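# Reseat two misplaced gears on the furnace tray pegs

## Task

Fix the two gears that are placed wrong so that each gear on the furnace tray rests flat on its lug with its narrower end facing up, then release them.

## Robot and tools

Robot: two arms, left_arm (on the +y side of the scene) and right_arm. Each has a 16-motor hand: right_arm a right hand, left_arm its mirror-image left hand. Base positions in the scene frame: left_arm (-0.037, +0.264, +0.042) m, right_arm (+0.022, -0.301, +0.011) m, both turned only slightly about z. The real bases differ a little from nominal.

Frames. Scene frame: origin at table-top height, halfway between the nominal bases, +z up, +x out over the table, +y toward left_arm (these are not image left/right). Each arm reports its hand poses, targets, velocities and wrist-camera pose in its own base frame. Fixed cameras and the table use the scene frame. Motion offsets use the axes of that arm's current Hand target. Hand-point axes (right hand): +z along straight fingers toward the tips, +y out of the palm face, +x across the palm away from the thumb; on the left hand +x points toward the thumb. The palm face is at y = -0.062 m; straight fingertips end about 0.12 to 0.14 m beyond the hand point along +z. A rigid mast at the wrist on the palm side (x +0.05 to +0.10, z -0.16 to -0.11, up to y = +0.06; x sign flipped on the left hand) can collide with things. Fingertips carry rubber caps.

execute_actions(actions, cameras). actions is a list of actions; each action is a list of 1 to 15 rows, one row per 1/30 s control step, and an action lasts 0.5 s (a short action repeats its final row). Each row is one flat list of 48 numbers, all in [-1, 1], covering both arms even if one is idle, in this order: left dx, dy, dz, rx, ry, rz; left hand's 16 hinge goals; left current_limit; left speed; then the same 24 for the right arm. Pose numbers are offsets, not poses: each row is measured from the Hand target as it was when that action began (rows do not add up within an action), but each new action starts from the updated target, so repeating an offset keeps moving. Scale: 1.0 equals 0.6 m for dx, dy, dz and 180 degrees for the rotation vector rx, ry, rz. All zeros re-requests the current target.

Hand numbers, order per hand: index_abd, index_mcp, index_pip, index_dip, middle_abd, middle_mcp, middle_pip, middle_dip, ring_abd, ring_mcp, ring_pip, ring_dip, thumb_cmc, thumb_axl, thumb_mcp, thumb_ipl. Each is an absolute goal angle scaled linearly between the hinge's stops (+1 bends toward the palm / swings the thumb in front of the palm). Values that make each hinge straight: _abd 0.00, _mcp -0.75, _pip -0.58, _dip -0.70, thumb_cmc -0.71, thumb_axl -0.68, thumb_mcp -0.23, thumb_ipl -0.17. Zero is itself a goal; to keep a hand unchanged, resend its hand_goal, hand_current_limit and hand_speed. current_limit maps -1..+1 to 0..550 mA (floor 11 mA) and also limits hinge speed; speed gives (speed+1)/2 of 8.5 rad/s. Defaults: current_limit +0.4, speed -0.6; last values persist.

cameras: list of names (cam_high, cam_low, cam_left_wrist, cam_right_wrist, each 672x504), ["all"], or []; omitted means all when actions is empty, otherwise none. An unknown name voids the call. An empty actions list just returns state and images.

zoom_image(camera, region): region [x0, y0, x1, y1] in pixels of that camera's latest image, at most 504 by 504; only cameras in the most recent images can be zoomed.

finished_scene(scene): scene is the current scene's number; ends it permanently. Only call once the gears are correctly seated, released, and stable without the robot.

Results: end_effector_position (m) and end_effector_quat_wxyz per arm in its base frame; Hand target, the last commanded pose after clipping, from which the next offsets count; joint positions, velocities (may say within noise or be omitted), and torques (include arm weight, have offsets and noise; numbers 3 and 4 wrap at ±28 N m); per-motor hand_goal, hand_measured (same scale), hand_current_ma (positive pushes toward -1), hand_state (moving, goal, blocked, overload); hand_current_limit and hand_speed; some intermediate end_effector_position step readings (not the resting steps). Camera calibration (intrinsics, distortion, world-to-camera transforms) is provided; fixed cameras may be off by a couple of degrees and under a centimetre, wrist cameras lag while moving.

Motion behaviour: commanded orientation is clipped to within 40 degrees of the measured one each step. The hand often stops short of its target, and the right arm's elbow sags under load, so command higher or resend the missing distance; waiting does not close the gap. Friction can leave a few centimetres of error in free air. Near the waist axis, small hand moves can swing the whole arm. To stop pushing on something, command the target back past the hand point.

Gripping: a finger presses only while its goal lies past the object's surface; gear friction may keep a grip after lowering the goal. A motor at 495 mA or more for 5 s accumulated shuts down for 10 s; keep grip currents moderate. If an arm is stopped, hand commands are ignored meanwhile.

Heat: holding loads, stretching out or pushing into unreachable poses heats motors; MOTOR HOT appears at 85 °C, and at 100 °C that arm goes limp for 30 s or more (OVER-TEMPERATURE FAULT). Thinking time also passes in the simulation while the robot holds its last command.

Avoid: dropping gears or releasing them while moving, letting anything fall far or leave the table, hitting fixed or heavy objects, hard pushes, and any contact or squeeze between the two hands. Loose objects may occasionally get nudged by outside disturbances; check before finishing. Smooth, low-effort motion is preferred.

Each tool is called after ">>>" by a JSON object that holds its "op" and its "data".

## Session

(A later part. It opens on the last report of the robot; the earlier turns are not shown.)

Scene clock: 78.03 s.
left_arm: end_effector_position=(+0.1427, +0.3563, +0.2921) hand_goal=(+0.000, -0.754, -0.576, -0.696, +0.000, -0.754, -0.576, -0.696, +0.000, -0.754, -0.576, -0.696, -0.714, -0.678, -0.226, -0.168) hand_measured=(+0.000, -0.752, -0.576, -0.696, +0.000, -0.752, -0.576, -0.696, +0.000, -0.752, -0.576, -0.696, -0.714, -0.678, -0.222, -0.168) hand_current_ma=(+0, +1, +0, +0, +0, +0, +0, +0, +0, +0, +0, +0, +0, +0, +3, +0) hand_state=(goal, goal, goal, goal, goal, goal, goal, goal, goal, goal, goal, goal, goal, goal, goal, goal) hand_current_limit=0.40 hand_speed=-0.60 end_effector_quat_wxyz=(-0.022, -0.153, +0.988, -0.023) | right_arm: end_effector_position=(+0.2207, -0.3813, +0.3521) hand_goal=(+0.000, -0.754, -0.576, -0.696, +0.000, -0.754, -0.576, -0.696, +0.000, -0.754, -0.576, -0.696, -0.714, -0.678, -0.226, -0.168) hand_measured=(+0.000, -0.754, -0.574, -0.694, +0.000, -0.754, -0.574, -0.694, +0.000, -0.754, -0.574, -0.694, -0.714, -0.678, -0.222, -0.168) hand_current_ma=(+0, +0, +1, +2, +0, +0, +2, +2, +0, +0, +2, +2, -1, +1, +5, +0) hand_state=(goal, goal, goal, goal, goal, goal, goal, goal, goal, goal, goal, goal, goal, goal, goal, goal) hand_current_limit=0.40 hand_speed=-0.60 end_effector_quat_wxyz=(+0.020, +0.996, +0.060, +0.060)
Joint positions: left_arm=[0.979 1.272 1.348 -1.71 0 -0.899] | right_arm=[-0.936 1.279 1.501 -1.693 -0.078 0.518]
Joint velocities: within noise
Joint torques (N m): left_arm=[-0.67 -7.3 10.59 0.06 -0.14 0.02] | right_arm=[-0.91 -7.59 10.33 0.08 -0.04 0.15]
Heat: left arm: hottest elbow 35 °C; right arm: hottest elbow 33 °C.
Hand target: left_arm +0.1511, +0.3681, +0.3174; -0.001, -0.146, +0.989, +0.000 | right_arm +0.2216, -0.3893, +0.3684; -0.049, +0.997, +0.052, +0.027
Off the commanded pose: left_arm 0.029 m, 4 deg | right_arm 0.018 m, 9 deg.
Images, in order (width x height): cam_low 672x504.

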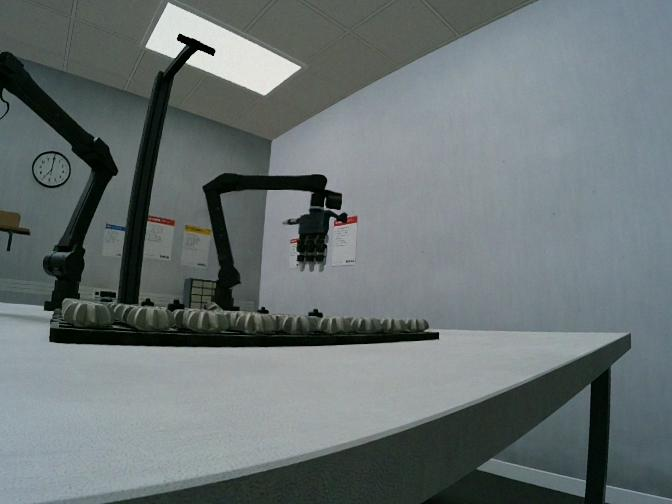

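>>> {"op": "execute_actions", "data": {"actions": [[[-0.0406,-0.1014,0.0112,0,0,0.0286,0,-0.754,-0.576,-0.696,0,-0.754,-0.576,-0.696,0,0.1,0.6,0.5,-0.714,-0.678,-0.226,-0.168,0.4,-0.4,0,0,0,0,0,0,0,-0.754,-0.576,-0.696,0,-0.754,-0.576,-0.696,0,-0.754,-0.576,-0.696,-0.714,-0.678,-0.226,-0.168,0.4,-0.6]],[[-0.0495,-0.0973,0.0112,0,0,0.0286,0,-0.754,-0.576,-0.696,0,-0.754,-0.576,-0.696,0,0.1,0.6,0.5,-0.714,-0.678,-0.226,-0.168,0.4,-0.4,0,0,0,0,0,0,0,-0.754,-0.576,-0.696,0,-0.754,-0.576,-0.696,0,-0.754,-0.576,-0.696,-0.714,-0.678,-0.226,-0.168,0.4,-0.6]],[[-0.058,-0.0925,0.0112,0,0,0.0286,0,-0.754,-0.576,-0.696,0,-0.754,-0.576,-0.696,0,0.1,0.6,0.5,-0.714,-0.678,-0.226,-0.168,0.4,-0.4,0,0,0,0,0,0,0,-0.754,-0.576,-0.696,0,-0.754,-0.576,-0.696,0,-0.754,-0.576,-0.696,-0.714,-0.678,-0.226,-0.168,0.4,-0.6]],[[-0.0661,-0.0869,0.0112,0,0,0.0286,0,-0.754,-0.576,-0.696,0,-0.754,-0.576,-0.696,0,0.1,0.6,0.5,-0.714,-0.678,-0.226,-0.168,0.4,-0.4,0,0,0,0,0,0,0,-0.754,-0.576,-0.696,0,-0.754,-0.576,-0.696,0,-0.754,-0.576,-0.696,-0.714,-0.678,-0.226,-0.168,0.4,-0.6]],[[-0.0736,-0.0806,0.0112,0,0,0.0286,0,-0.754,-0.576,-0.696,0,-0.754,-0.576,-0.696,0,0.1,0.6,0.5,-0.714,-0.678,-0.226,-0.168,0.4,-0.4,0,0,0,0,0,0,0,-0.754,-0.576,-0.696,0,-0.754,-0.576,-0.696,0,-0.754,-0.576,-0.696,-0.714,-0.678,-0.226,-0.168,0.4,-0.6]],[[-0.0806,-0.0737,0.0112,0,0,0.0286,0,-0.754,-0.576,-0.696,0,-0.754,-0.576,-0.696,0,0.1,0.6,0.5,-0.714,-0.678,-0.226,-0.168,0.4,-0.4,0,0,0,0,0,0,0,-0.754,-0.576,-0.696,0,-0.754,-0.576,-0.696,0,-0.754,-0.576,-0.696,-0.714,-0.678,-0.226,-0.168,0.4,-0.6]],[[-0.0869,-0.0662,0.0112,0,0,0.0286,0,-0.754,-0.576,-0.696,0,-0.754,-0.576,-0.696,0,0.1,0.6,0.5,-0.714,-0.678,-0.226,-0.168,0.4,-0.4,0,0,0,0,0,0,0,-0.754,-0.576,-0.696,0,-0.754,-0.576,-0.696,0,-0.754,-0.576,-0.696,-0.714,-0.678,-0.226,-0.168,0.4,-0.6]],[[-0.0925,-0.0581,0.0112,0,0,0.0286,0,-0.754,-0.576,-0.696,0,-0.754,-0.576,-0.696,0,0.1,0.6,0.5,-0.714,-0.678,-0.226,-0.168,0.4,-0.4,0,0,0,0,0,0,0,-0.754,-0.576,-0.696,0,-0.754,-0.576,-0.696,0,-0.754,-0.576,-0.696,-0.714,-0.678,-0.226,-0.168,0.4,-0.6]],[[-0.0973,-0.0496,0.0112,0,0,0.0286,0,-0.754,-0.576,-0.696,0,-0.754,-0.576,-0.696,0,0.1,0.6,0.5,-0.714,-0.678,-0.226,-0.168,0.4,-0.4,0,0,0,0,0,0,0,-0.754,-0.576,-0.696,0,-0.754,-0.576,-0.696,0,-0.754,-0.576,-0.696,-0.714,-0.678,-0.226,-0.168,0.4,-0.6]],[[-0.1014,-0.0406,0.0112,0,0,0.0286,0,-0.754,-0.576,-0.696,0,-0.754,-0.576,-0.696,0,0.1,0.6,0.5,-0.714,-0.678,-0.226,-0.168,0.4,-0.4,0,0,0,0,0,0,0,-0.754,-0.576,-0.696,0,-0.754,-0.576,-0.696,0,-0.754,-0.576,-0.696,-0.714,-0.678,-0.226,-0.168,0.4,-0.6]]], "cameras": ["cam_left_wrist", "cam_high"]}}

Scene clock: 86.60 s.
left_arm: end_effector_position=(+0.5463, -0.1409, +0.2224) hand_goal=(+0.000, -0.754, -0.576, -0.696, +0.000, -0.754, -0.576, -0.696, +0.000, +0.100, +0.600, +0.500, -0.714, -0.678, -0.226, -0.168) hand_measured=(-0.002, -0.752, -0.576, -0.696, -0.002, -0.752, -0.576, -0.696, +0.000, +0.092, +0.596, +0.498, -0.714, -0.678, -0.222, -0.168) hand_current_ma=(+0, +0, +0, +0, +0, +0, +0, +0, +0, -6, -1, -1, +0, +0, +2, +0) hand_state=(goal, goal, goal, goal, goal, goal, goal, goal, goal, goal, goal, goal, goal, goal, goal, goal) hand_current_limit=0.40 hand_speed=-0.40 end_effector_quat_wxyz=(-0.031, +0.293, +0.956, +0.001) | right_arm: end_effector_position=(+0.2207, -0.3813, +0.3521) hand_goal=(+0.000, -0.754, -0.576, -0.696, +0.000, -0.754, -0.576, -0.696, +0.000, -0.754, -0.576, -0.696, -0.714, -0.678, -0.226, -0.168) hand_measured=(+0.000, -0.754, -0.574, -0.694, +0.000, -0.754, -0.574, -0.694, +0.000, -0.754, -0.574, -0.694, -0.714, -0.678, -0.222, -0.168) hand_current_ma=(+0, +0, +1, +2, +0, +0, +2, +2, +0, +0, +2, +2, -1, +1, +5, +0) hand_state=(goal, goal, goal, goal, goal, goal, goal, goal, goal, goal, goal, goal, goal, goal, goal, goal) hand_current_limit=0.40 hand_speed=-0.60 end_effector_quat_wxyz=(+0.020, +0.996, +0.060, +0.060)
Joint positions: left_arm=[-0.406 1.867 1.859 -1.624 0.006 -1.382] | right_arm=[-0.936 1.279 1.501 -1.693 -0.078 0.518]
Joint torques (N m): left_arm=[-0.15 -16.5 10.61 -0.12 -0.32 0.04] | right_arm=[-0.91 -7.65 10.35 0.1 -0.05 0.15]
Heat: left arm: hottest elbow 35 °C; right arm: hottest elbow 34 °C.
Hand target: left_arm +0.5595, -0.1442, +0.2499; -0.001, +0.298, +0.954, +0.000 | right_arm +0.2216, -0.3893, +0.3684; -0.049, +0.997, +0.052, +0.027
Off the commanded pose: left_arm 0.031 m, 4 deg | right_arm 0.018 m, 9 deg.
joint sent to its limit (right arm) — joint 4 (wrist pitch), lower limit. The joint targets are off in position and orientation.
Step readings (end_effector_position of left_arm | right_arm):
0: (+0.1427, +0.3563, +0.2921) | (+0.2207, -0.3813, +0.3521)
1: (+0.1427, +0.3563, +0.2921) | (+0.2207, -0.3813, +0.3521)
2: (+0.1436, +0.3560, +0.2920) | (+0.2207, -0.3813, +0.3521)
4: (+0.1526, +0.3520, +0.2939) | (+0.2207, -0.3813, +0.3521)
8: (+0.1839, +0.3267, +0.2957) | (+0.2207, -0.3813, +0.3521)
15: (+0.1940, +0.3147, +0.2997) | (+0.2207, -0.3813, +0.3521)
16: (+0.1937, +0.3146, +0.2997) | (+0.2207, -0.3813, +0.3521)
17: (+0.1931, +0.3138, +0.2986) | (+0.2207, -0.3813, +0.3521)
19: (+0.1974, +0.3060, +0.2964) | (+0.2207, -0.3813, +0.3521)
23: (+0.2238, +0.2742, +0.2907) | (+0.2207, -0.3813, +0.3521)
30: (+0.2334, +0.2618, +0.2906) | (+0.2207, -0.3813, +0.3521)
31: (+0.2331, +0.2623, +0.2906) | (+0.2207, -0.3813, +0.3521)
32: (+0.2328, +0.2614, +0.2902) | (+0.2207, -0.3813, +0.3521)
34: (+0.2382, +0.2548, +0.2907) | (+0.2207, -0.3813, +0.3521)
38: (+0.2645, +0.2222, +0.2860) | (+0.2207, -0.3813, +0.3521)
45: (+0.2719, +0.2099, +0.2862) | (+0.2207, -0.3813, +0.3521)
46: (+0.2712, +0.2102, +0.2862) | (+0.2207, -0.3813, +0.3521)
47: (+0.2712, +0.2100, +0.2864) | (+0.2207, -0.3813, +0.3521)
49: (+0.2767, +0.2031, +0.2877) | (+0.2207, -0.3813, +0.3521)
53: (+0.3000, +0.1693, +0.2837) | (+0.2207, -0.3813, +0.3521)
60: (+0.3075, +0.1579, +0.2774) | (+0.2207, -0.3813, +0.3521)
61: (+0.3076, +0.1580, +0.2774) | (+0.2207, -0.3813, +0.3521)
62: (+0.3075, +0.1577, +0.2771) | (+0.2207, -0.3813, +0.3521)
64: (+0.3128, +0.1519, +0.2759) | (+0.2207, -0.3813, +0.3521)
68: (+0.3318, +0.1182, +0.2654) | (+0.2207, -0.3813, +0.3521)
75: (+0.3388, +0.1063, +0.2565) | (+0.2207, -0.3813, +0.3521)
76: (+0.3389, +0.1069, +0.2570) | (+0.2207, -0.3813, +0.3521)
77: (+0.3395, +0.1069, +0.2577) | (+0.2207, -0.3813, +0.3521)
79: (+0.3474, +0.1022, +0.2610) | (+0.2207, -0.3813, +0.3521)
83: (+0.3712, +0.0707, +0.2588) | (+0.2207, -0.3813, +0.3521)
90: (+0.3813, +0.0561, +0.2500) | (+0.2207, -0.3813, +0.3521)
91: (+0.3817, +0.0566, +0.2505) | (+0.2207, -0.3813, +0.3521)
92: (+0.3815, +0.0566, +0.2513) | (+0.2207, -0.3813, +0.3521)
94: (+0.3883, +0.0531, +0.2548) | (+0.2207, -0.3813, +0.3521)
98: (+0.4121, +0.0238, +0.2527) | (+0.2207, -0.3813, +0.3521)
105: (+0.4223, +0.0061, +0.2421) | (+0.2207, -0.3813, +0.3521)
106: (+0.4224, +0.0061, +0.2427) | (+0.2207, -0.3813, +0.3521)
107: (+0.4225, +0.0067, +0.2433) | (+0.2207, -0.3813, +0.3521)
109: (+0.4307, +0.0039, +0.2476) | (+0.2207, -0.3813, +0.3521)
113: (+0.4535, -0.0231, +0.2468) | (+0.2207, -0.3813, +0.3521)
120: (+0.4626, -0.0448, +0.2343) | (+0.2207, -0.3813, +0.3521)
121: (+0.4632, -0.0443, +0.2342) | (+0.2207, -0.3813, +0.3521)
122: (+0.4630, -0.0442, +0.2358) | (+0.2207, -0.3813, +0.3521)
124: (+0.4729, -0.0470, +0.2399) | (+0.2207, -0.3813, +0.3521)
128: (+0.4963, -0.0710, +0.2396) | (+0.2207, -0.3813, +0.3521)
135: (+0.5042, -0.0956, +0.2272) | (+0.2207, -0.3813, +0.3521)
136: (+0.5045, -0.0949, +0.2270) | (+0.2207, -0.3813, +0.3521)
137: (+0.5045, -0.0949, +0.2277) | (+0.2207, -0.3813, +0.3521)
139: (+0.5153, -0.0988, +0.2316) | (+0.2207, -0.3813, +0.3521)
143: (+0.5414, -0.1204, +0.2321) | (+0.2207, -0.3813, +0.3521)
150: (+0.5460, -0.1446, +0.2193) | (+0.2207, -0.3813, +0.3521)
camera_calibration:
cam_left_wrist: T_world_to_cam=[[0.290826, -0.956186, -0.0335917, -0.320454], [-0.588314, -0.206404, 0.781846, 0.0660394], [-0.754524, -0.207619, -0.622566, 0.643165], [0, 0, 0, 1]] pos_world=[0.617332, -0.15925, 0.338015]
Images, in order (width x height): cam_high 672x504, cam_left_wrist 672x504.

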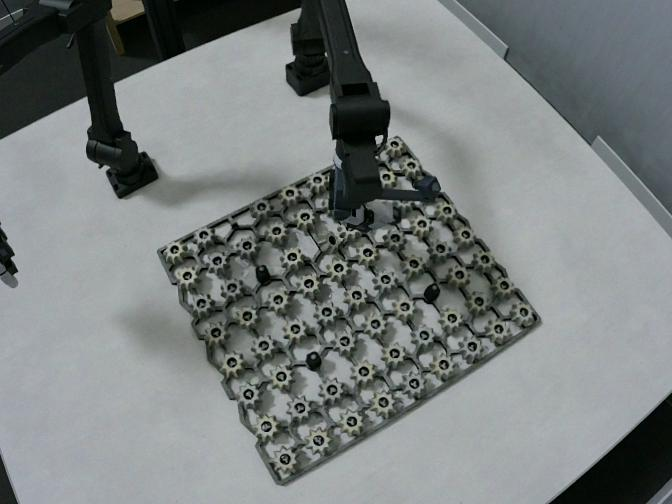

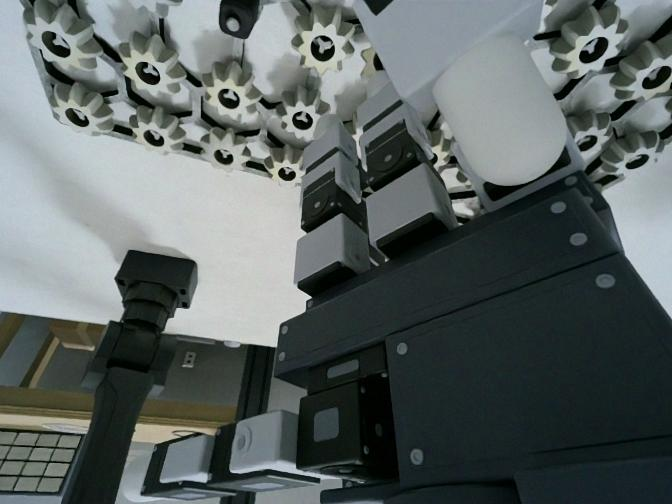

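>>> {"op": "zoom_image", "data": {"camera": "cam_left_wrist", "region": [270, 0, 470, 180]}}

>>> {"op": "zoom_image", "data": {"camera": "cam_high", "region": [290, 180, 420, 290]}}

Scaled by 2.520 from the camera's 672x504 image, which has a finer 960x720 frame.

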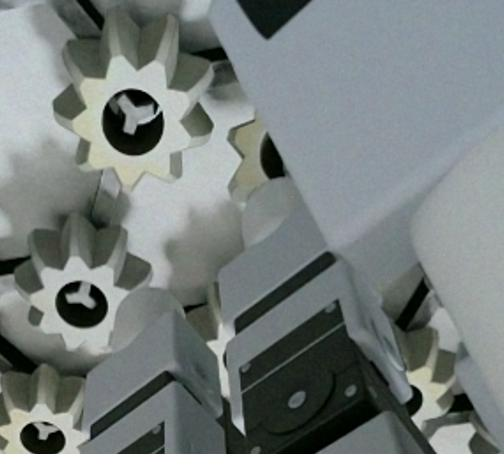

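Scaled by 3.877 from the camera's 672x504 image, which has a finer 960x720 frame.

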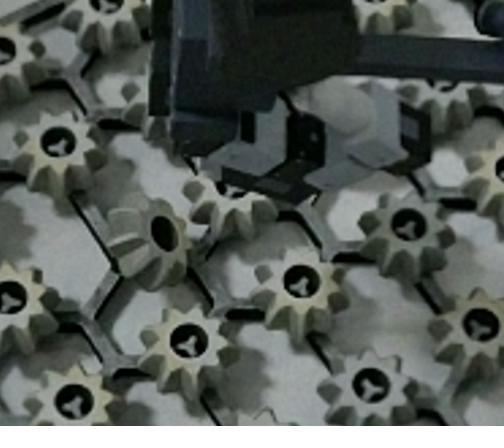

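>>> {"op": "execute_actions", "data": {"actions": [[[-0.0228,-0.005,0.05,0,0,0,0,-0.754,-0.576,-0.696,0,-0.754,-0.576,-0.696,0,0.1,0.6,0.5,-0.714,-0.678,-0.226,-0.168,0.4,-0.4,0,0,0,0,0,0,0,-0.754,-0.576,-0.696,0,-0.754,-0.576,-0.696,0,-0.754,-0.576,-0.696,-0.714,-0.678,-0.226,-0.168,0.4,-0.6]],[[0,0,0.04,0,0,0,0,-0.754,-0.576,-0.696,0,-0.754,-0.576,-0.696,0,0.1,0.6,0.5,-0.714,-0.678,-0.226,-0.168,0.4,-0.4,0,0,0,0,0,0,0,-0.754,-0.576,-0.696,0,-0.754,-0.576,-0.696,0,-0.754,-0.576,-0.696,-0.714,-0.678,-0.226,-0.168,0.4,-0.6]]], "cameras": ["cam_left_wrist", "cam_high"]}}

>>> {"op": "zoom_image", "data": {"camera": "cam_left_wrist", "region": [240, 0, 460, 200]}}

>>> {"op": "zoom_image", "data": {"camera": "cam_high", "region": [290, 180, 420, 290]}}

Scene clock: 88.73 s.
left_arm: end_effector_position=(+0.5624, -0.1478, +0.1860) hand_goal=(+0.000, -0.754, -0.576, -0.696, +0.000, -0.754, -0.576, -0.696, +0.000, +0.100, +0.600, +0.500, -0.714, -0.678, -0.226, -0.168) hand_measured=(-0.002, -0.752, -0.576, -0.696, -0.002, -0.752, -0.576, -0.696, +0.000, +0.092, +0.596, +0.498, -0.714, -0.678, -0.222, -0.168) hand_current_ma=(+0, +0, +0, +0, +0, +0, +0, +0, +0, -6, -1, -1, +0, +0, +2, +0) hand_state=(goal, goal, goal, goal, goal, goal, goal, goal, goal, goal, goal, goal, goal, goal, goal, goal) hand_current_limit=0.40 hand_speed=-0.40 end_effector_quat_wxyz=(-0.021, +0.293, +0.956, -0.001) | right_arm: end_effector_position=(+0.2207, -0.3813, +0.3521) hand_goal=(+0.000, -0.754, -0.576, -0.696, +0.000, -0.754, -0.576, -0.696, +0.000, -0.754, -0.576, -0.696, -0.714, -0.678, -0.226, -0.168) hand_measured=(+0.000, -0.754, -0.574, -0.694, +0.000, -0.754, -0.574, -0.694, +0.000, -0.754, -0.574, -0.694, -0.714, -0.678, -0.222, -0.168) hand_current_ma=(+0, +0, +1, +2, +0, +0, +2, +2, +0, +0, +2, +2, -1, +1, +5, +0) hand_state=(goal, goal, goal, goal, goal, goal, goal, goal, goal, goal, goal, goal, goal, goal, goal, goal) hand_current_limit=0.40 hand_speed=-0.60 end_effector_quat_wxyz=(+0.020, +0.996, +0.060, +0.060)
Joint positions: left_arm=[-0.406 1.907 1.823 -1.528 0.006 -1.382] | right_arm=[-0.936 1.279 1.501 -1.693 -0.078 0.518]
Joint torques (N m): left_arm=[-0.67 -16.79 7.32 0.69 -0.28 -0.07] | right_arm=[-0.85 -7.53 10.32 0.12 -0.05 0.16]
Heat: left arm: hottest elbow 35 °C; right arm: hottest elbow 34 °C.
Hand target: left_arm +0.5690, -0.1545, +0.1959; -0.001, +0.298, +0.954, +0.000 | right_arm +0.2216, -0.3893, +0.3684; -0.049, +0.997, +0.052, +0.027
Off the commanded pose: left_arm 0.014 m, 2 deg | right_arm 0.018 m, 9 deg.
joint sent to its limit (right arm) — joint 4 (wrist pitch), lower limit. The joint targets are off in position and orientation.
Step readings (end_effector_position of left_arm | right_arm):
0: (+0.5463, -0.1409, +0.2224) | (+0.2207, -0.3813, +0.3521)
1: (+0.5463, -0.1409, +0.2224) | (+0.2207, -0.3813, +0.3521)
2: (+0.5463, -0.1409, +0.2224) | (+0.2207, -0.3813, +0.3521)
4: (+0.5479, -0.1416, +0.2206) | (+0.2207, -0.3813, +0.3521)
8: (+0.5540, -0.1443, +0.2119) | (+0.2207, -0.3813, +0.3521)
15: (+0.5572, -0.1457, +0.2000) | (+0.2207, -0.3813, +0.3521)
16: (+0.5576, -0.1458, +0.2000) | (+0.2207, -0.3813, +0.3521)
17: (+0.5586, -0.1463, +0.1999) | (+0.2207, -0.3813, +0.3521)
19: (+0.5621, -0.1477, +0.1984) | (+0.2207, -0.3813, +0.3521)
23: (+0.5630, -0.1481, +0.1901) | (+0.2207, -0.3813, +0.3521)
30: (+0.5620, -0.1477, +0.1860) | (+0.2207, -0.3813, +0.3521)
camera_calibration:
cam_left_wrist: T_world_to_cam=[[0.291334, -0.956416, -0.0198103, -0.335923], [-0.603622, -0.199856, 0.771815, 0.113966], [-0.742136, -0.212898, -0.635538, 0.625882], [0, 0, 0, 1]] pos_world=[0.631148, -0.165256, 0.303156]
Images, in order (width x height): cam_high 672x504, cam_left_wrist 672x504.

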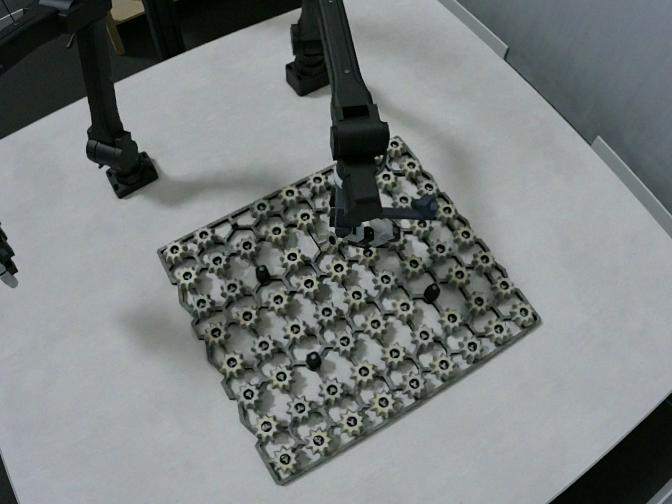

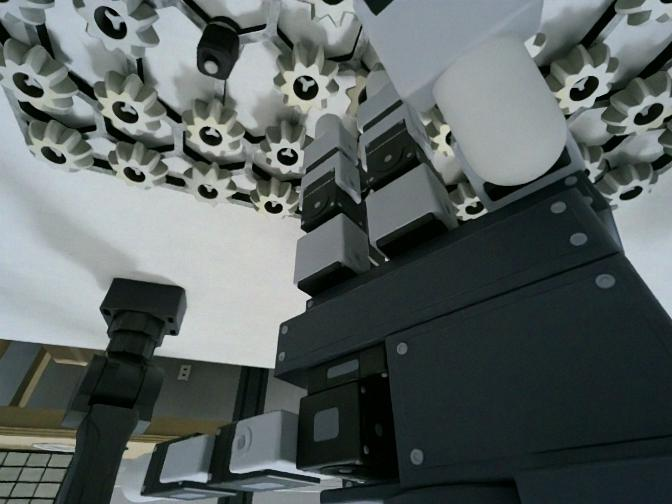

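Scaled by 2.291 from the camera's 672x504 image, which has a finer 960x720 frame.

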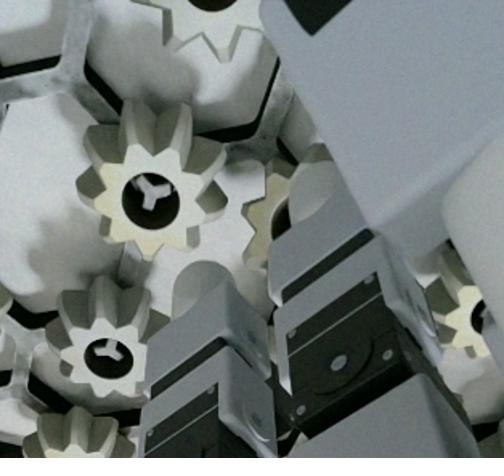

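Scaled by 3.877 from the camera's 672x504 image, which has a finer 960x720 frame.

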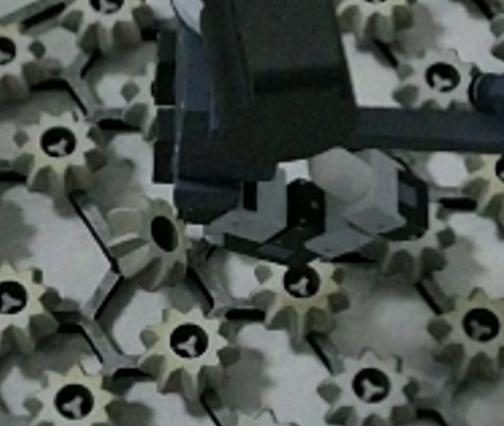

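>>> {"op": "execute_actions", "data": {"actions": [[[0.0066,-0.0117,0.036,0,0,0,0,-0.754,-0.576,-0.696,0,-0.754,-0.576,-0.696,0,0.1,0.6,0.5,-0.714,-0.678,-0.226,-0.168,0.4,-0.4,0,0,0,0,0,0,0,-0.754,-0.576,-0.696,0,-0.754,-0.576,-0.696,0,-0.754,-0.576,-0.696,-0.714,-0.678,-0.226,-0.168,0.4,-0.6]],[[0,0,0.036,0,0,0,0,-0.754,-0.576,-0.696,0,-0.754,-0.576,-0.696,0,0.1,0.6,0.5,-0.714,-0.678,-0.226,-0.168,0.4,-0.4,0,0,0,0,0,0,0,-0.754,-0.576,-0.696,0,-0.754,-0.576,-0.696,0,-0.754,-0.576,-0.696,-0.714,-0.678,-0.226,-0.168,0.4,-0.6]]], "cameras": ["cam_left_wrist", "cam_high"]}}

>>> {"op": "zoom_image", "data": {"camera": "cam_left_wrist", "region": [240, 0, 460, 200]}}

>>> {"op": "zoom_image", "data": {"camera": "cam_high", "region": [300, 190, 400, 280]}}

Scene clock: 90.43 s.
left_arm: end_effector_position=(+0.5556, -0.1497, +0.1431) hand_goal=(+0.000, -0.754, -0.576, -0.696, +0.000, -0.754, -0.576, -0.696, +0.000, +0.100, +0.600, +0.500, -0.714, -0.678, -0.226, -0.168) hand_measured=(-0.002, -0.752, -0.576, -0.696, -0.002, -0.752, -0.576, -0.696, +0.000, +0.092, +0.596, +0.498, -0.714, -0.678, -0.222, -0.168) hand_current_ma=(+0, +0, +0, +0, +0, +0, +0, +0, +0, -6, -1, -1, +0, +0, +2, +0) hand_state=(goal, goal, goal, goal, goal, goal, goal, goal, goal, goal, goal, goal, goal, goal, goal, goal) hand_current_limit=0.40 hand_speed=-0.40 end_effector_quat_wxyz=(-0.021, +0.296, +0.955, -0.001) | right_arm: end_effector_position=(+0.2207, -0.3813, +0.3521) hand_goal=(+0.000, -0.754, -0.576, -0.696, +0.000, -0.754, -0.576, -0.696, +0.000, -0.754, -0.576, -0.696, -0.714, -0.678, -0.226, -0.168) hand_measured=(+0.000, -0.754, -0.574, -0.694, +0.000, -0.754, -0.574, -0.694, +0.000, -0.754, -0.574, -0.694, -0.714, -0.678, -0.222, -0.168) hand_current_ma=(+0, +0, +1, +2, +0, +0, +2, +2, +0, +0, +2, +2, -1, +1, +5, +0) hand_state=(goal, goal, goal, goal, goal, goal, goal, goal, goal, goal, goal, goal, goal, goal, goal, goal) hand_current_limit=0.40 hand_speed=-0.60 end_effector_quat_wxyz=(+0.020, +0.996, +0.060, +0.060)
Joint positions: left_arm=[-0.414 1.907 1.71 -1.414 0.006 -1.382] | right_arm=[-0.936 1.279 1.501 -1.693 -0.078 0.518]
Joint torques (N m): left_arm=[-0.91 -16.38 7.28 0.69 -0.32 -0.11] | right_arm=[-0.85 -7.41 10.35 0.1 -0.06 0.16]
Heat: left arm: hottest elbow 35 °C; right arm: hottest elbow 34 °C.
Hand target: left_arm +0.5616, -0.1580, +0.1527; -0.001, +0.298, +0.954, +0.000 | right_arm +0.2216, -0.3893, +0.3684; -0.049, +0.997, +0.052, +0.027
Off the commanded pose: left_arm 0.014 m, 2 deg | right_arm 0.018 m, 9 deg.
joint sent to its limit (right arm) — joint 4 (wrist pitch), lower limit. The joint targets are off in position and orientation.
Step readings (end_effector_position of left_arm | right_arm):
0: (+0.5624, -0.1478, +0.1860) | (+0.2207, -0.3813, +0.3521)
1: (+0.5624, -0.1478, +0.1860) | (+0.2207, -0.3813, +0.3521)
2: (+0.5626, -0.1479, +0.1842) | (+0.2207, -0.3813, +0.3521)
4: (+0.5626, -0.1479, +0.1780) | (+0.2207, -0.3813, +0.3521)
8: (+0.5569, -0.1464, +0.1630) | (+0.2207, -0.3813, +0.3521)
15: (+0.5560, -0.1489, +0.1603) | (+0.2207, -0.3813, +0.3521)
16: (+0.5559, -0.1489, +0.1597) | (+0.2207, -0.3813, +0.3521)
17: (+0.5561, -0.1490, +0.1585) | (+0.2207, -0.3813, +0.3521)
19: (+0.5575, -0.1505, +0.1549) | (+0.2207, -0.3813, +0.3521)
23: (+0.5554, -0.1496, +0.1455) | (+0.2207, -0.3813, +0.3521)
30: (+0.5556, -0.1497, +0.1431) | (+0.2207, -0.3813, +0.3521)
camera_calibration:
cam_left_wrist: T_world_to_cam=[[0.284052, -0.958605, -0.0197526, -0.332875], [-0.605159, -0.195223, 0.771797, 0.14418], [-0.743705, -0.207277, -0.635562, 0.59492], [0, 0, 0, 1]] pos_world=[0.624251, -0.167635, 0.260256]
Images, in order (width x height): cam_high 672x504, cam_left_wrist 672x504.

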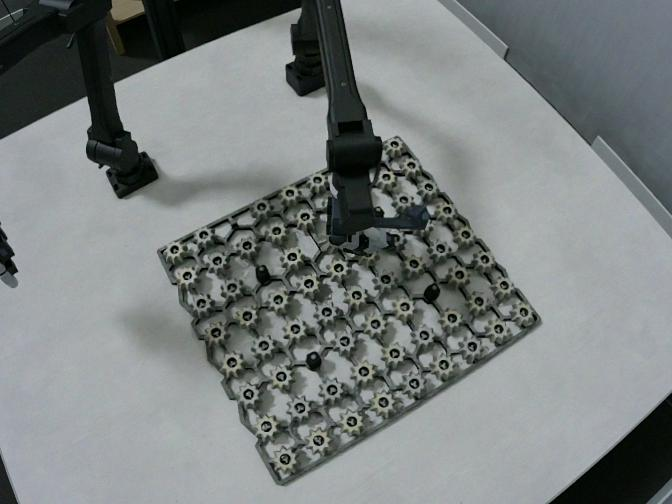

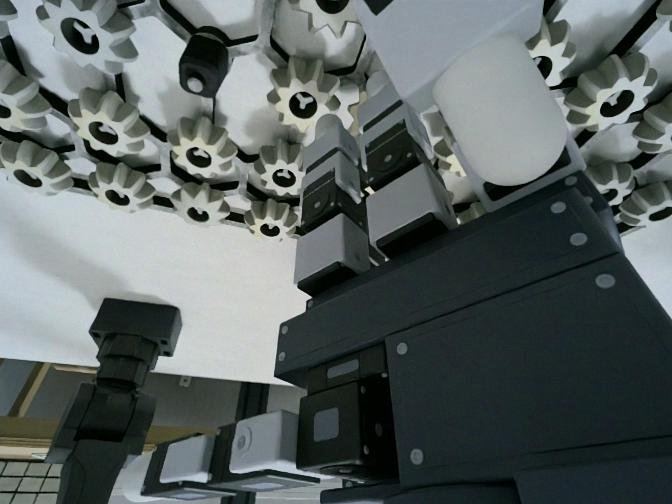

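Scaled by 2.291 from the camera's 672x504 image, which has a finer 960x720 frame.

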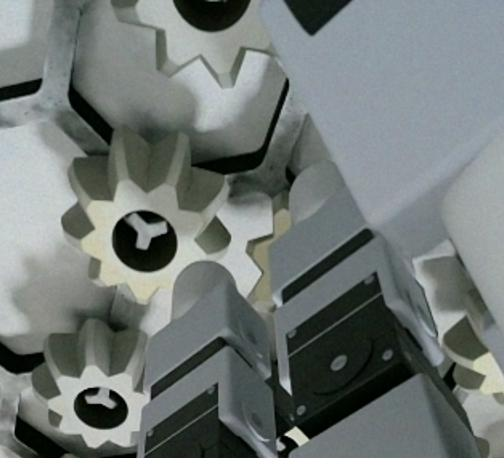

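Scaled by 5.040 from the camera's 672x504 image, which has a finer 960x720 frame.

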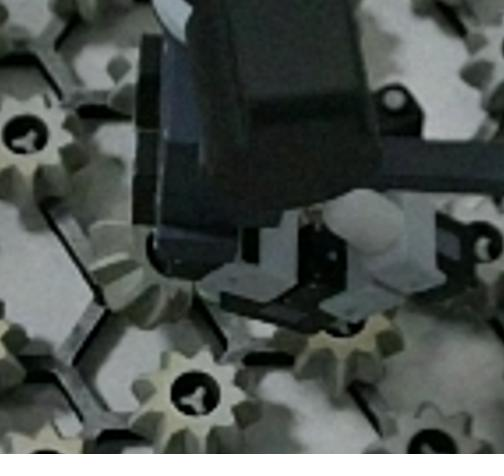

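>>> {"op": "zoom_image", "data": {"camera": "cam_left_wrist", "region": [320, 60, 400, 160]}}

Scaled by 5.040 from the camera's 672x504 image, which has a finer 960x720 frame.

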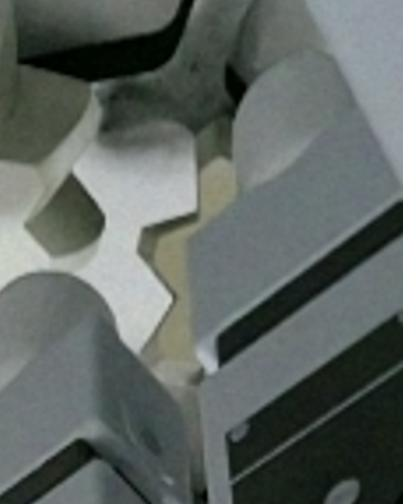

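>>> {"op": "execute_actions", "data": {"actions": [[[0,0,0.03,0,0,0,0,-0.754,-0.576,-0.696,0,-0.754,-0.576,-0.696,0,0.1,0.6,0.5,-0.714,-0.678,-0.226,-0.168,0.4,-0.4,0,0,0,0,0,0,0,-0.754,-0.576,-0.696,0,-0.754,-0.576,-0.696,0,-0.754,-0.576,-0.696,-0.714,-0.678,-0.226,-0.168,0.4,-0.6]]], "cameras": ["cam_left_wrist", "cam_high"]}}

>>> {"op": "zoom_image", "data": {"camera": "cam_left_wrist", "region": [260, 20, 420, 180]}}

Scene clock: 91.67 s.
left_arm: end_effector_position=(+0.5553, -0.1496, +0.1276) hand_goal=(+0.000, -0.754, -0.576, -0.696, +0.000, -0.754, -0.576, -0.696, +0.000, +0.100, +0.600, +0.500, -0.714, -0.678, -0.226, -0.168) hand_measured=(-0.002, -0.754, -0.576, -0.696, -0.002, -0.752, -0.576, -0.696, +0.000, +0.092, +0.596, +0.498, -0.714, -0.678, -0.222, -0.168) hand_current_ma=(+0, +0, +0, +0, +0, +0, +0, +0, +0, -6, -1, -1, +0, +0, +2, +0) hand_state=(goal, goal, goal, goal, goal, goal, goal, goal, goal, goal, goal, goal, goal, goal, goal, goal) hand_current_limit=0.40 hand_speed=-0.40 end_effector_quat_wxyz=(-0.019, +0.296, +0.955, -0.001) | right_arm: end_effector_position=(+0.2207, -0.3813, +0.3521) hand_goal=(+0.000, -0.754, -0.576, -0.696, +0.000, -0.754, -0.576, -0.696, +0.000, -0.754, -0.576, -0.696, -0.714, -0.678, -0.226, -0.168) hand_measured=(+0.000, -0.754, -0.574, -0.694, +0.000, -0.754, -0.574, -0.694, +0.000, -0.754, -0.574, -0.694, -0.714, -0.678, -0.222, -0.168) hand_current_ma=(+0, +0, +1, +2, +0, +0, +2, +2, +0, +0, +2, +2, -1, +1, +5, +0) hand_state=(goal, goal, goal, goal, goal, goal, goal, goal, goal, goal, goal, goal, goal, goal, goal, goal) hand_current_limit=0.40 hand_speed=-0.60 end_effector_quat_wxyz=(+0.020, +0.996, +0.060, +0.060)
Joint positions: left_arm=[-0.414 1.913 1.678 -1.373 0.006 -1.382] | right_arm=[-0.936 1.279 1.501 -1.693 -0.078 0.518]
Joint torques (N m): left_arm=[-1.38 -16.56 7.12 0.83 -0.31 -0.11] | right_arm=[-0.85 -7.59 10.3 0.12 -0.06 0.15]
Heat: left arm: hottest elbow 35 °C; right arm: hottest elbow 34 °C.
Hand target: left_arm +0.5616, -0.1580, +0.1347; -0.001, +0.298, +0.954, +0.000 | right_arm +0.2216, -0.3893, +0.3684; -0.049, +0.997, +0.052, +0.027
Off the commanded pose: left_arm 0.013 m, 2 deg | right_arm 0.018 m, 9 deg.
joint sent to its limit (right arm) — joint 4 (wrist pitch), lower limit. The joint targets are off in position and orientation.
Step readings (end_effector_position of left_arm | right_arm):
0: (+0.5556, -0.1497, +0.1431) | (+0.2207, -0.3813, +0.3521)
1: (+0.5556, -0.1497, +0.1431) | (+0.2207, -0.3813, +0.3521)
2: (+0.5562, -0.1500, +0.1425) | (+0.2207, -0.3813, +0.3521)
4: (+0.5570, -0.1503, +0.1390) | (+0.2207, -0.3813, +0.3521)
8: (+0.5557, -0.1497, +0.1310) | (+0.2207, -0.3813, +0.3521)
15: (+0.5553, -0.1496, +0.1276) | (+0.2207, -0.3813, +0.3521)
camera_calibration:
cam_left_wrist: T_world_to_cam=[[0.284016, -0.958655, -0.0177951, -0.333185], [-0.607341, -0.194233, 0.770331, 0.157577], [-0.741938, -0.207978, -0.637395, 0.584038], [0, 0, 0, 1]] pos_world=[0.623653, -0.167336, 0.244948]
Images, in order (width x height): cam_high 672x504, cam_left_wrist 672x504.

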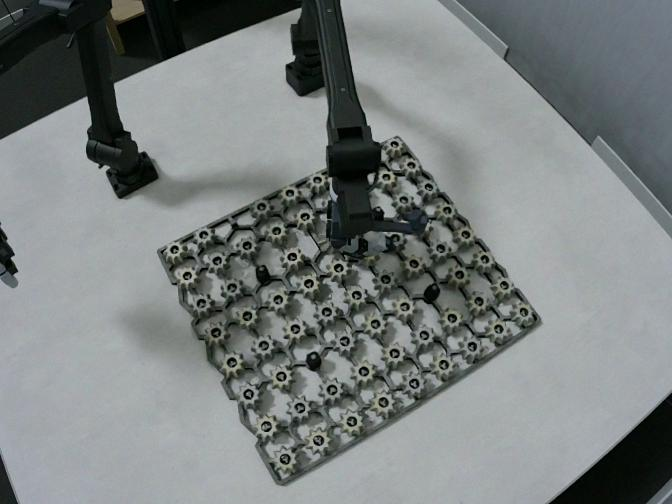

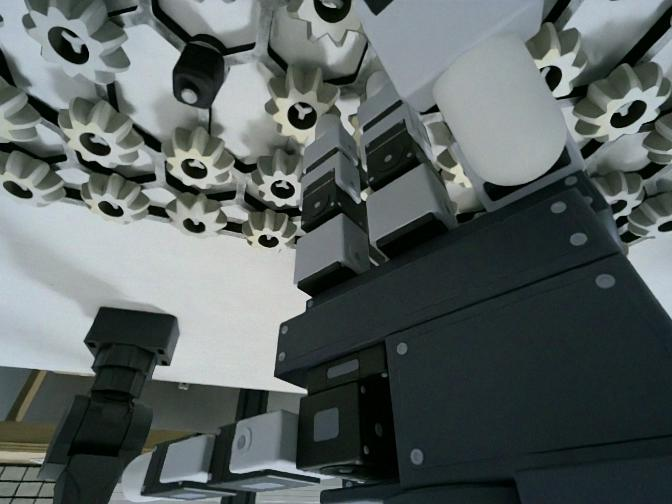

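Scaled by 3.150 from the camera's 672x504 image, which has a finer 960x720 frame.

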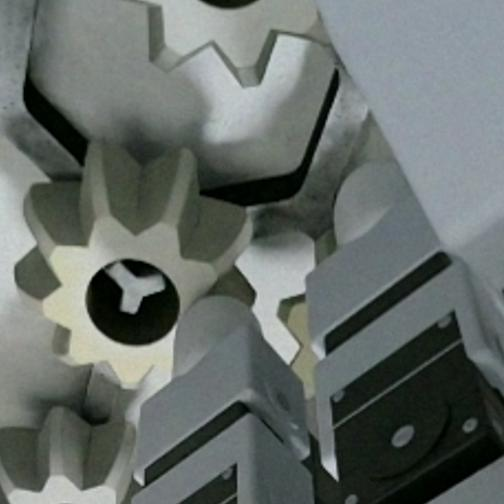

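>>> {"op": "execute_actions", "data": {"actions": [[[-0.005,-0.015,0,0,0,0,0,-0.754,-0.576,-0.696,0,-0.754,-0.576,-0.696,0,0.1,0.6,0.5,-0.714,-0.678,-0.226,-0.168,0.4,-0.4,0,0,0,0,0,0,0,-0.754,-0.576,-0.696,0,-0.754,-0.576,-0.696,0,-0.754,-0.576,-0.696,-0.714,-0.678,-0.226,-0.168,0.4,-0.6]],[[0,0,0.013,0,0,0,0,-0.754,-0.576,-0.696,0,-0.754,-0.576,-0.696,0,0.1,0.6,0.5,-0.714,-0.678,-0.226,-0.168,0.4,-0.4,0,0,0,0,0,0,0,-0.754,-0.576,-0.696,0,-0.754,-0.576,-0.696,0,-0.754,-0.576,-0.696,-0.714,-0.678,-0.226,-0.168,0.4,-0.6]]], "cameras": ["cam_left_wrist", "cam_high"]}}

>>> {"op": "zoom_image", "data": {"camera": "cam_left_wrist", "region": [260, 20, 420, 180]}}

>>> {"op": "zoom_image", "data": {"camera": "cam_high", "region": [300, 190, 400, 280]}}

Scene clock: 93.83 s.
left_arm: end_effector_position=(+0.5554, -0.1593, +0.1240) hand_goal=(+0.000, -0.754, -0.576, -0.696, +0.000, -0.754, -0.576, -0.696, +0.000, +0.100, +0.600, +0.500, -0.714, -0.678, -0.226, -0.168) hand_measured=(+0.000, -0.748, -0.572, -0.694, -0.002, -0.754, -0.576, -0.696, +0.000, +0.092, +0.596, +0.498, -0.714, -0.678, -0.222, -0.168) hand_current_ma=(+0, +4, +2, +0, +0, +0, +0, +0, +0, -6, -1, -1, +0, +0, +2, +0) hand_state=(goal, goal, goal, goal, goal, goal, goal, goal, goal, goal, goal, goal, goal, goal, goal, goal) hand_current_limit=0.40 hand_speed=-0.40 end_effector_quat_wxyz=(-0.013, +0.300, +0.954, -0.001) | right_arm: end_effector_position=(+0.2207, -0.3813, +0.3521) hand_goal=(+0.000, -0.754, -0.576, -0.696, +0.000, -0.754, -0.576, -0.696, +0.000, -0.754, -0.576, -0.696, -0.714, -0.678, -0.226, -0.168) hand_measured=(+0.000, -0.754, -0.574, -0.694, +0.000, -0.754, -0.574, -0.694, +0.000, -0.754, -0.574, -0.694, -0.714, -0.678, -0.222, -0.168) hand_current_ma=(+0, +0, +1, +2, +0, +0, +2, +2, +0, +0, +2, +2, -1, +1, +5, +0) hand_state=(goal, goal, goal, goal, goal, goal, goal, goal, goal, goal, goal, goal, goal, goal, goal, goal) hand_current_limit=0.40 hand_speed=-0.60 end_effector_quat_wxyz=(+0.020, +0.996, +0.060, +0.060)
Joint positions: left_arm=[-0.429 1.916 1.673 -1.353 0.006 -1.39] | right_arm=[-0.936 1.279 1.501 -1.693 -0.078 0.518]
Joint torques (N m): left_arm=[-0.73 -15.62 6.86 0.69 -0.32 -0.16] | right_arm=[-0.79 -7.65 10.32 0.1 -0.05 0.16]
Heat: left arm: hottest elbow 35 °C; right arm: hottest elbow 34 °C.
Hand target: left_arm +0.5589, -0.1672, +0.1269; -0.001, +0.298, +0.954, +0.000 | right_arm +0.2216, -0.3893, +0.3684; -0.049, +0.997, +0.052, +0.027
Off the commanded pose: left_arm 0.009 m, 1 deg | right_arm 0.018 m, 9 deg.
joint sent to its limit (right arm) — joint 4 (wrist pitch), lower limit. The joint targets are off in position and orientation.
Step readings (end_effector_position of left_arm | right_arm):
0: (+0.5553, -0.1496, +0.1276) | (+0.2207, -0.3813, +0.3521)
1: (+0.5553, -0.1496, +0.1276) | (+0.2207, -0.3813, +0.3521)
2: (+0.5553, -0.1496, +0.1276) | (+0.2207, -0.3813, +0.3521)
4: (+0.5551, -0.1504, +0.1276) | (+0.2207, -0.3813, +0.3521)
8: (+0.5545, -0.1525, +0.1283) | (+0.2207, -0.3813, +0.3521)
15: (+0.5538, -0.1548, +0.1284) | (+0.2207, -0.3813, +0.3521)
16: (+0.5536, -0.1548, +0.1284) | (+0.2207, -0.3813, +0.3521)
17: (+0.5536, -0.1548, +0.1284) | (+0.2207, -0.3813, +0.3521)
19: (+0.5543, -0.1551, +0.1284) | (+0.2207, -0.3813, +0.3521)
23: (+0.5549, -0.1559, +0.1275) | (+0.2207, -0.3813, +0.3521)
30: (+0.5553, -0.1582, +0.1249) | (+0.2207, -0.3813, +0.3521)
camera_calibration:
cam_left_wrist: T_world_to_cam=[[0.276863, -0.960857, -0.0100709, -0.339836], [-0.617455, -0.185926, 0.764317, 0.166199], [-0.736272, -0.205393, -0.644762, 0.577989], [0, 0, 0, 1]] pos_world=[0.622266, -0.176918, 0.242214]
Images, in order (width x height): cam_high 672x504, cam_left_wrist 672x504.

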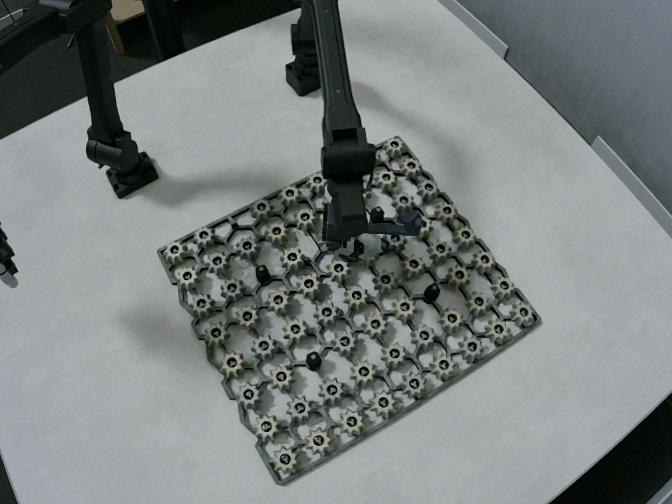

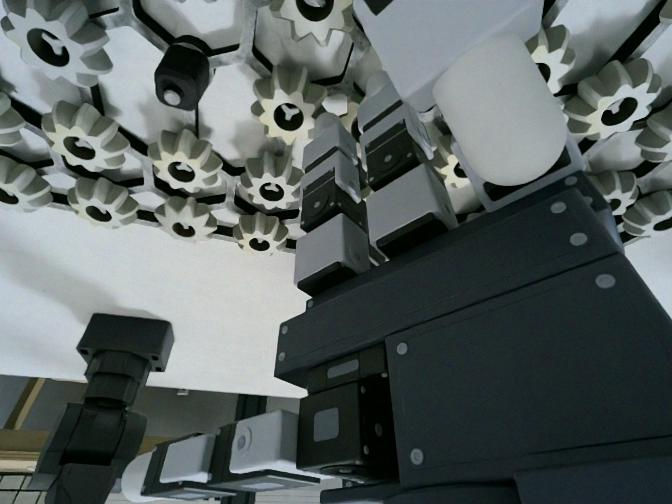

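Scaled by 3.150 from the camera's 672x504 image, which has a finer 960x720 frame.

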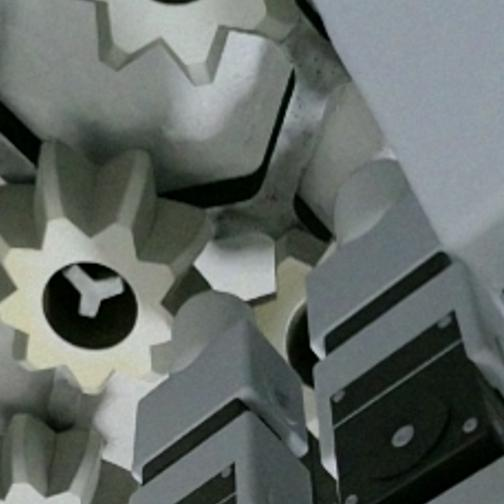

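Scaled by 5.040 from the camera's 672x504 image, which has a finer 960x720 frame.

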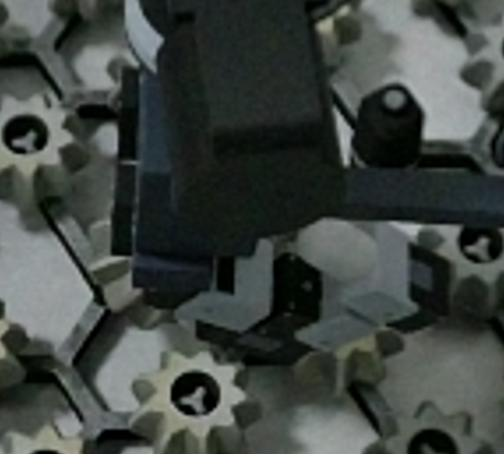

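>>> {"op": "execute_actions", "data": {"actions": [[[0,-0.0067,0.004,0,0,0,0,-0.754,-0.576,-0.696,0,-0.754,-0.576,-0.696,0,0.1,0.6,0.5,-0.714,-0.678,-0.226,-0.168,0.4,-0.4,0,0,0,0,0,0,0,-0.754,-0.576,-0.696,0,-0.754,-0.576,-0.696,0,-0.754,-0.576,-0.696,-0.714,-0.678,-0.226,-0.168,0.4,-0.6]],[[0,-0.0067,0,0,0,0,0,-0.754,-0.576,-0.696,0,-0.754,-0.576,-0.696,0,0.1,0.6,0.5,-0.714,-0.678,-0.226,-0.168,0.4,-0.4,0,0,0,0,0,0,0,-0.754,-0.576,-0.696,0,-0.754,-0.576,-0.696,0,-0.754,-0.576,-0.696,-0.714,-0.678,-0.226,-0.168,0.4,-0.6]]], "cameras": ["cam_left_wrist", "cam_high"]}}

>>> {"op": "zoom_image", "data": {"camera": "cam_left_wrist", "region": [260, 20, 420, 180]}}

>>> {"op": "zoom_image", "data": {"camera": "cam_high", "region": [300, 190, 400, 280]}}

Scene clock: 95.50 s.
left_arm: end_effector_position=(+0.5533, -0.1621, +0.1227) hand_goal=(+0.000, -0.754, -0.576, -0.696, +0.000, -0.754, -0.576, -0.696, +0.000, +0.100, +0.600, +0.500, -0.714, -0.678, -0.226, -0.168) hand_measured=(+0.002, -0.744, -0.572, -0.694, -0.002, -0.752, -0.576, -0.696, +0.000, +0.092, +0.596, +0.498, -0.714, -0.678, -0.222, -0.168) hand_current_ma=(+0, +8, +2, +0, +0, +0, +0, +0, +0, -6, -1, -1, +0, +0, +2, +0) hand_state=(goal, goal, goal, goal, goal, goal, goal, goal, goal, goal, goal, goal, goal, goal, goal, goal) hand_current_limit=0.40 hand_speed=-0.40 end_effector_quat_wxyz=(-0.012, +0.299, +0.954, +0.004) | right_arm: end_effector_position=(+0.2207, -0.3813, +0.3521) hand_goal=(+0.000, -0.754, -0.576, -0.696, +0.000, -0.754, -0.576, -0.696, +0.000, -0.754, -0.576, -0.696, -0.714, -0.678, -0.226, -0.168) hand_measured=(+0.000, -0.754, -0.574, -0.694, +0.000, -0.754, -0.574, -0.694, +0.000, -0.754, -0.574, -0.694, -0.714, -0.678, -0.222, -0.168) hand_current_ma=(+0, +0, +1, +2, +0, +0, +2, +2, +0, +0, +2, +2, -1, +1, +5, +0) hand_state=(goal, goal, goal, goal, goal, goal, goal, goal, goal, goal, goal, goal, goal, goal, goal, goal) hand_current_limit=0.40 hand_speed=-0.60 end_effector_quat_wxyz=(+0.020, +0.996, +0.060, +0.060)
Joint positions: left_arm=[-0.438 1.916 1.667 -1.347 -0.005 -1.401] | right_arm=[-0.936 1.279 1.501 -1.693 -0.078 0.518]
Joint torques (N m): left_arm=[-1.26 -15.97 6.49 0.76 -0.28 -0.18] | right_arm=[-0.85 -7.47 10.33 0.12 -0.05 0.15]
Heat: left arm: hottest elbow 35 °C; right arm: hottest elbow 34 °C.
Hand target: left_arm +0.5544, -0.1738, +0.1245; -0.001, +0.298, +0.954, +0.000 | right_arm +0.2216, -0.3893, +0.3684; -0.049, +0.997, +0.052, +0.027
Off the commanded pose: left_arm 0.012 m, 1 deg | right_arm 0.018 m, 9 deg.
joint sent to its limit (right arm) — joint 4 (wrist pitch), lower limit. The joint targets are off in position and orientation.
Step readings (end_effector_position of left_arm | right_arm):
0: (+0.5554, -0.1593, +0.1240) | (+0.2207, -0.3813, +0.3521)
1: (+0.5554, -0.1593, +0.1240) | (+0.2207, -0.3813, +0.3521)
2: (+0.5554, -0.1593, +0.1240) | (+0.2207, -0.3813, +0.3521)
4: (+0.5555, -0.1593, +0.1234) | (+0.2207, -0.3813, +0.3521)
8: (+0.5545, -0.1608, +0.1223) | (+0.2207, -0.3813, +0.3521)
15: (+0.5546, -0.1606, +0.1224) | (+0.2207, -0.3813, +0.3521)
16: (+0.5546, -0.1606, +0.1224) | (+0.2207, -0.3813, +0.3521)
17: (+0.5545, -0.1605, +0.1224) | (+0.2207, -0.3813, +0.3521)
19: (+0.5541, -0.1613, +0.1224) | (+0.2207, -0.3813, +0.3521)
23: (+0.5539, -0.1620, +0.1230) | (+0.2207, -0.3813, +0.3521)
30: (+0.5533, -0.1621, +0.1227) | (+0.2207, -0.3813, +0.3521)
camera_calibration:
cam_left_wrist: T_world_to_cam=[[0.278136, -0.960367, -0.0183217, -0.341679], [-0.62074, -0.194266, 0.759567, 0.166449], [-0.733023, -0.19989, -0.650171, 0.574763], [0, 0, 0, 1]] pos_world=[0.619669, -0.180913, 0.241004]
Images, in order (width x height): cam_high 672x504, cam_left_wrist 672x504.

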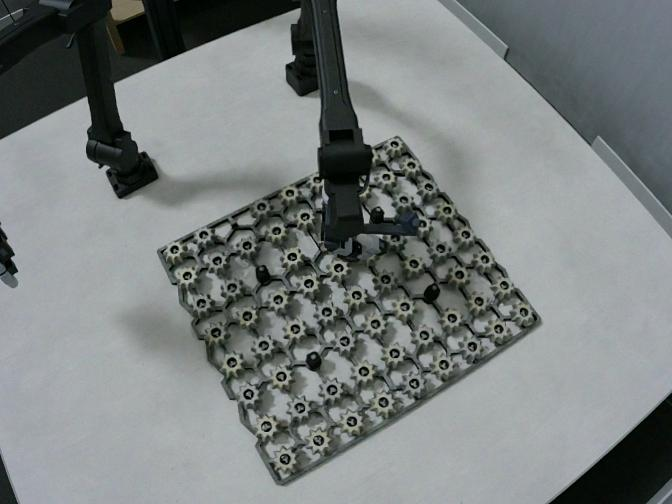

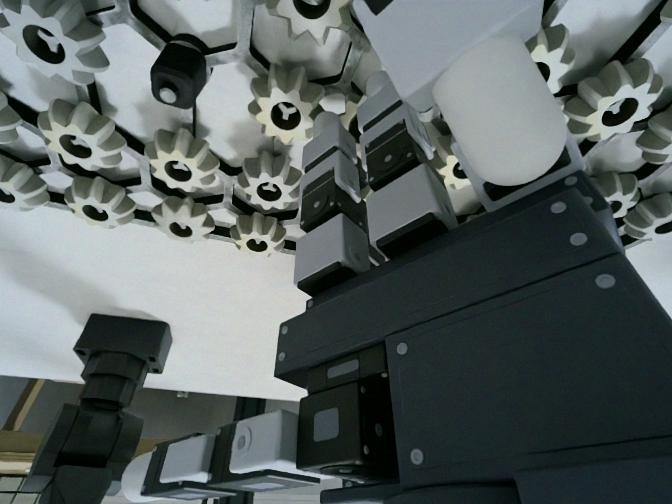

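Scaled by 3.150 from the camera's 672x504 image, which has a finer 960x720 frame.

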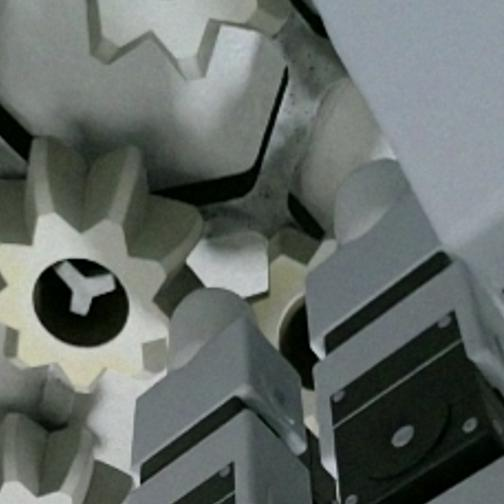

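Scaled by 5.040 from the camera's 672x504 image, which has a finer 960x720 frame.

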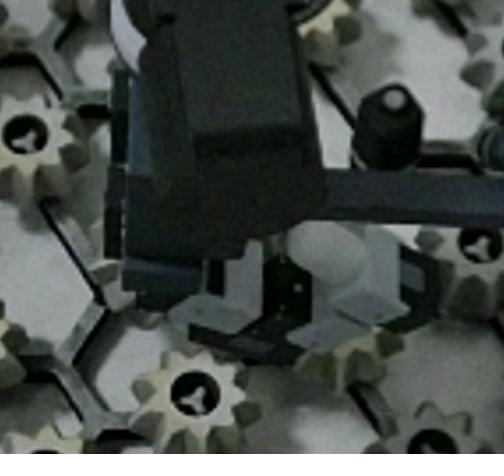

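>>> {"op": "execute_actions", "data": {"actions": [[[0.02,0.002,0,0,0,0,0,-0.754,-0.576,-0.696,0,-0.754,-0.576,-0.696,0,0.1,0.6,0.5,-0.714,-0.678,-0.226,-0.168,0.4,-0.4,0,0,0,0,0,0,0,-0.754,-0.576,-0.696,0,-0.754,-0.576,-0.696,0,-0.754,-0.576,-0.696,-0.714,-0.678,-0.226,-0.168,0.4,-0.6]]]}}

Scene clock: 96.83 s.
left_arm: end_effector_position=(+0.5499, -0.1605, +0.1228) hand_goal=(+0.000, -0.754, -0.576, -0.696, +0.000, -0.754, -0.576, -0.696, +0.000, +0.100, +0.600, +0.500, -0.714, -0.678, -0.226, -0.168) hand_measured=(+0.014, -0.744, -0.572, -0.694, +0.002, -0.750, -0.576, -0.696, +0.000, +0.092, +0.596, +0.498, -0.714, -0.678, -0.222, -0.168) hand_current_ma=(+9, +8, +2, +0, +0, +2, +0, +0, +0, -6, -1, -1, +0, +0, +2, +0) hand_state=(goal, goal, goal, goal, goal, goal, goal, goal, goal, goal, goal, goal, goal, goal, goal, goal) hand_current_limit=0.40 hand_speed=-0.40 end_effector_quat_wxyz=(-0.002, +0.299, +0.954, +0.003) | right_arm: end_effector_position=(+0.2207, -0.3813, +0.3521) hand_goal=(+0.000, -0.754, -0.576, -0.696, +0.000, -0.754, -0.576, -0.696, +0.000, -0.754, -0.576, -0.696, -0.714, -0.678, -0.226, -0.168) hand_measured=(+0.000, -0.754, -0.574, -0.694, +0.000, -0.754, -0.574, -0.694, +0.000, -0.754, -0.574, -0.694, -0.714, -0.678, -0.222, -0.168) hand_current_ma=(+0, +0, +1, +2, +0, +0, +2, +2, +0, +0, +2, +2, -1, +1, +5, +0) hand_state=(goal, goal, goal, goal, goal, goal, goal, goal, goal, goal, goal, goal, goal, goal, goal, goal) hand_current_limit=0.40 hand_speed=-0.60 end_effector_quat_wxyz=(+0.020, +0.996, +0.060, +0.060)
Joint positions: left_arm=[-0.438 1.893 1.633 -1.316 -0.005 -1.401] | right_arm=[-0.936 1.279 1.501 -1.693 -0.078 0.518]
Joint torques (N m): left_arm=[-0.62 -16.44 5.64 0.61 -0.28 -0.11] | right_arm=[-0.73 -7.53 10.36 0.12 -0.05 0.15]
Heat: left arm: hottest elbow 35 °C; right arm: hottest elbow 34 °C.
Hand target: left_arm +0.5452, -0.1659, +0.1245; -0.001, +0.298, +0.954, +0.000 | right_arm +0.2216, -0.3893, +0.3684; -0.049, +0.997, +0.052, +0.027
Off the commanded pose: left_arm 0.007 m, 0 deg | right_arm 0.018 m, 9 deg.
joint sent to its limit (right arm) — joint 4 (wrist pitch), lower limit. The joint targets are off in position and orientation.
Step readings (end_effector_position of left_arm | right_arm):
0: (+0.5533, -0.1621, +0.1227) | (+0.2207, -0.3813, +0.3521)
1: (+0.5533, -0.1621, +0.1227) | (+0.2207, -0.3813, +0.3521)
2: (+0.5531, -0.1620, +0.1224) | (+0.2207, -0.3813, +0.3521)
4: (+0.5521, -0.1615, +0.1221) | (+0.2207, -0.3813, +0.3521)
8: (+0.5499, -0.1605, +0.1229) | (+0.2207, -0.3813, +0.3521)
15: (+0.5495, -0.1603, +0.1228) | (+0.2207, -0.3813, +0.3521)


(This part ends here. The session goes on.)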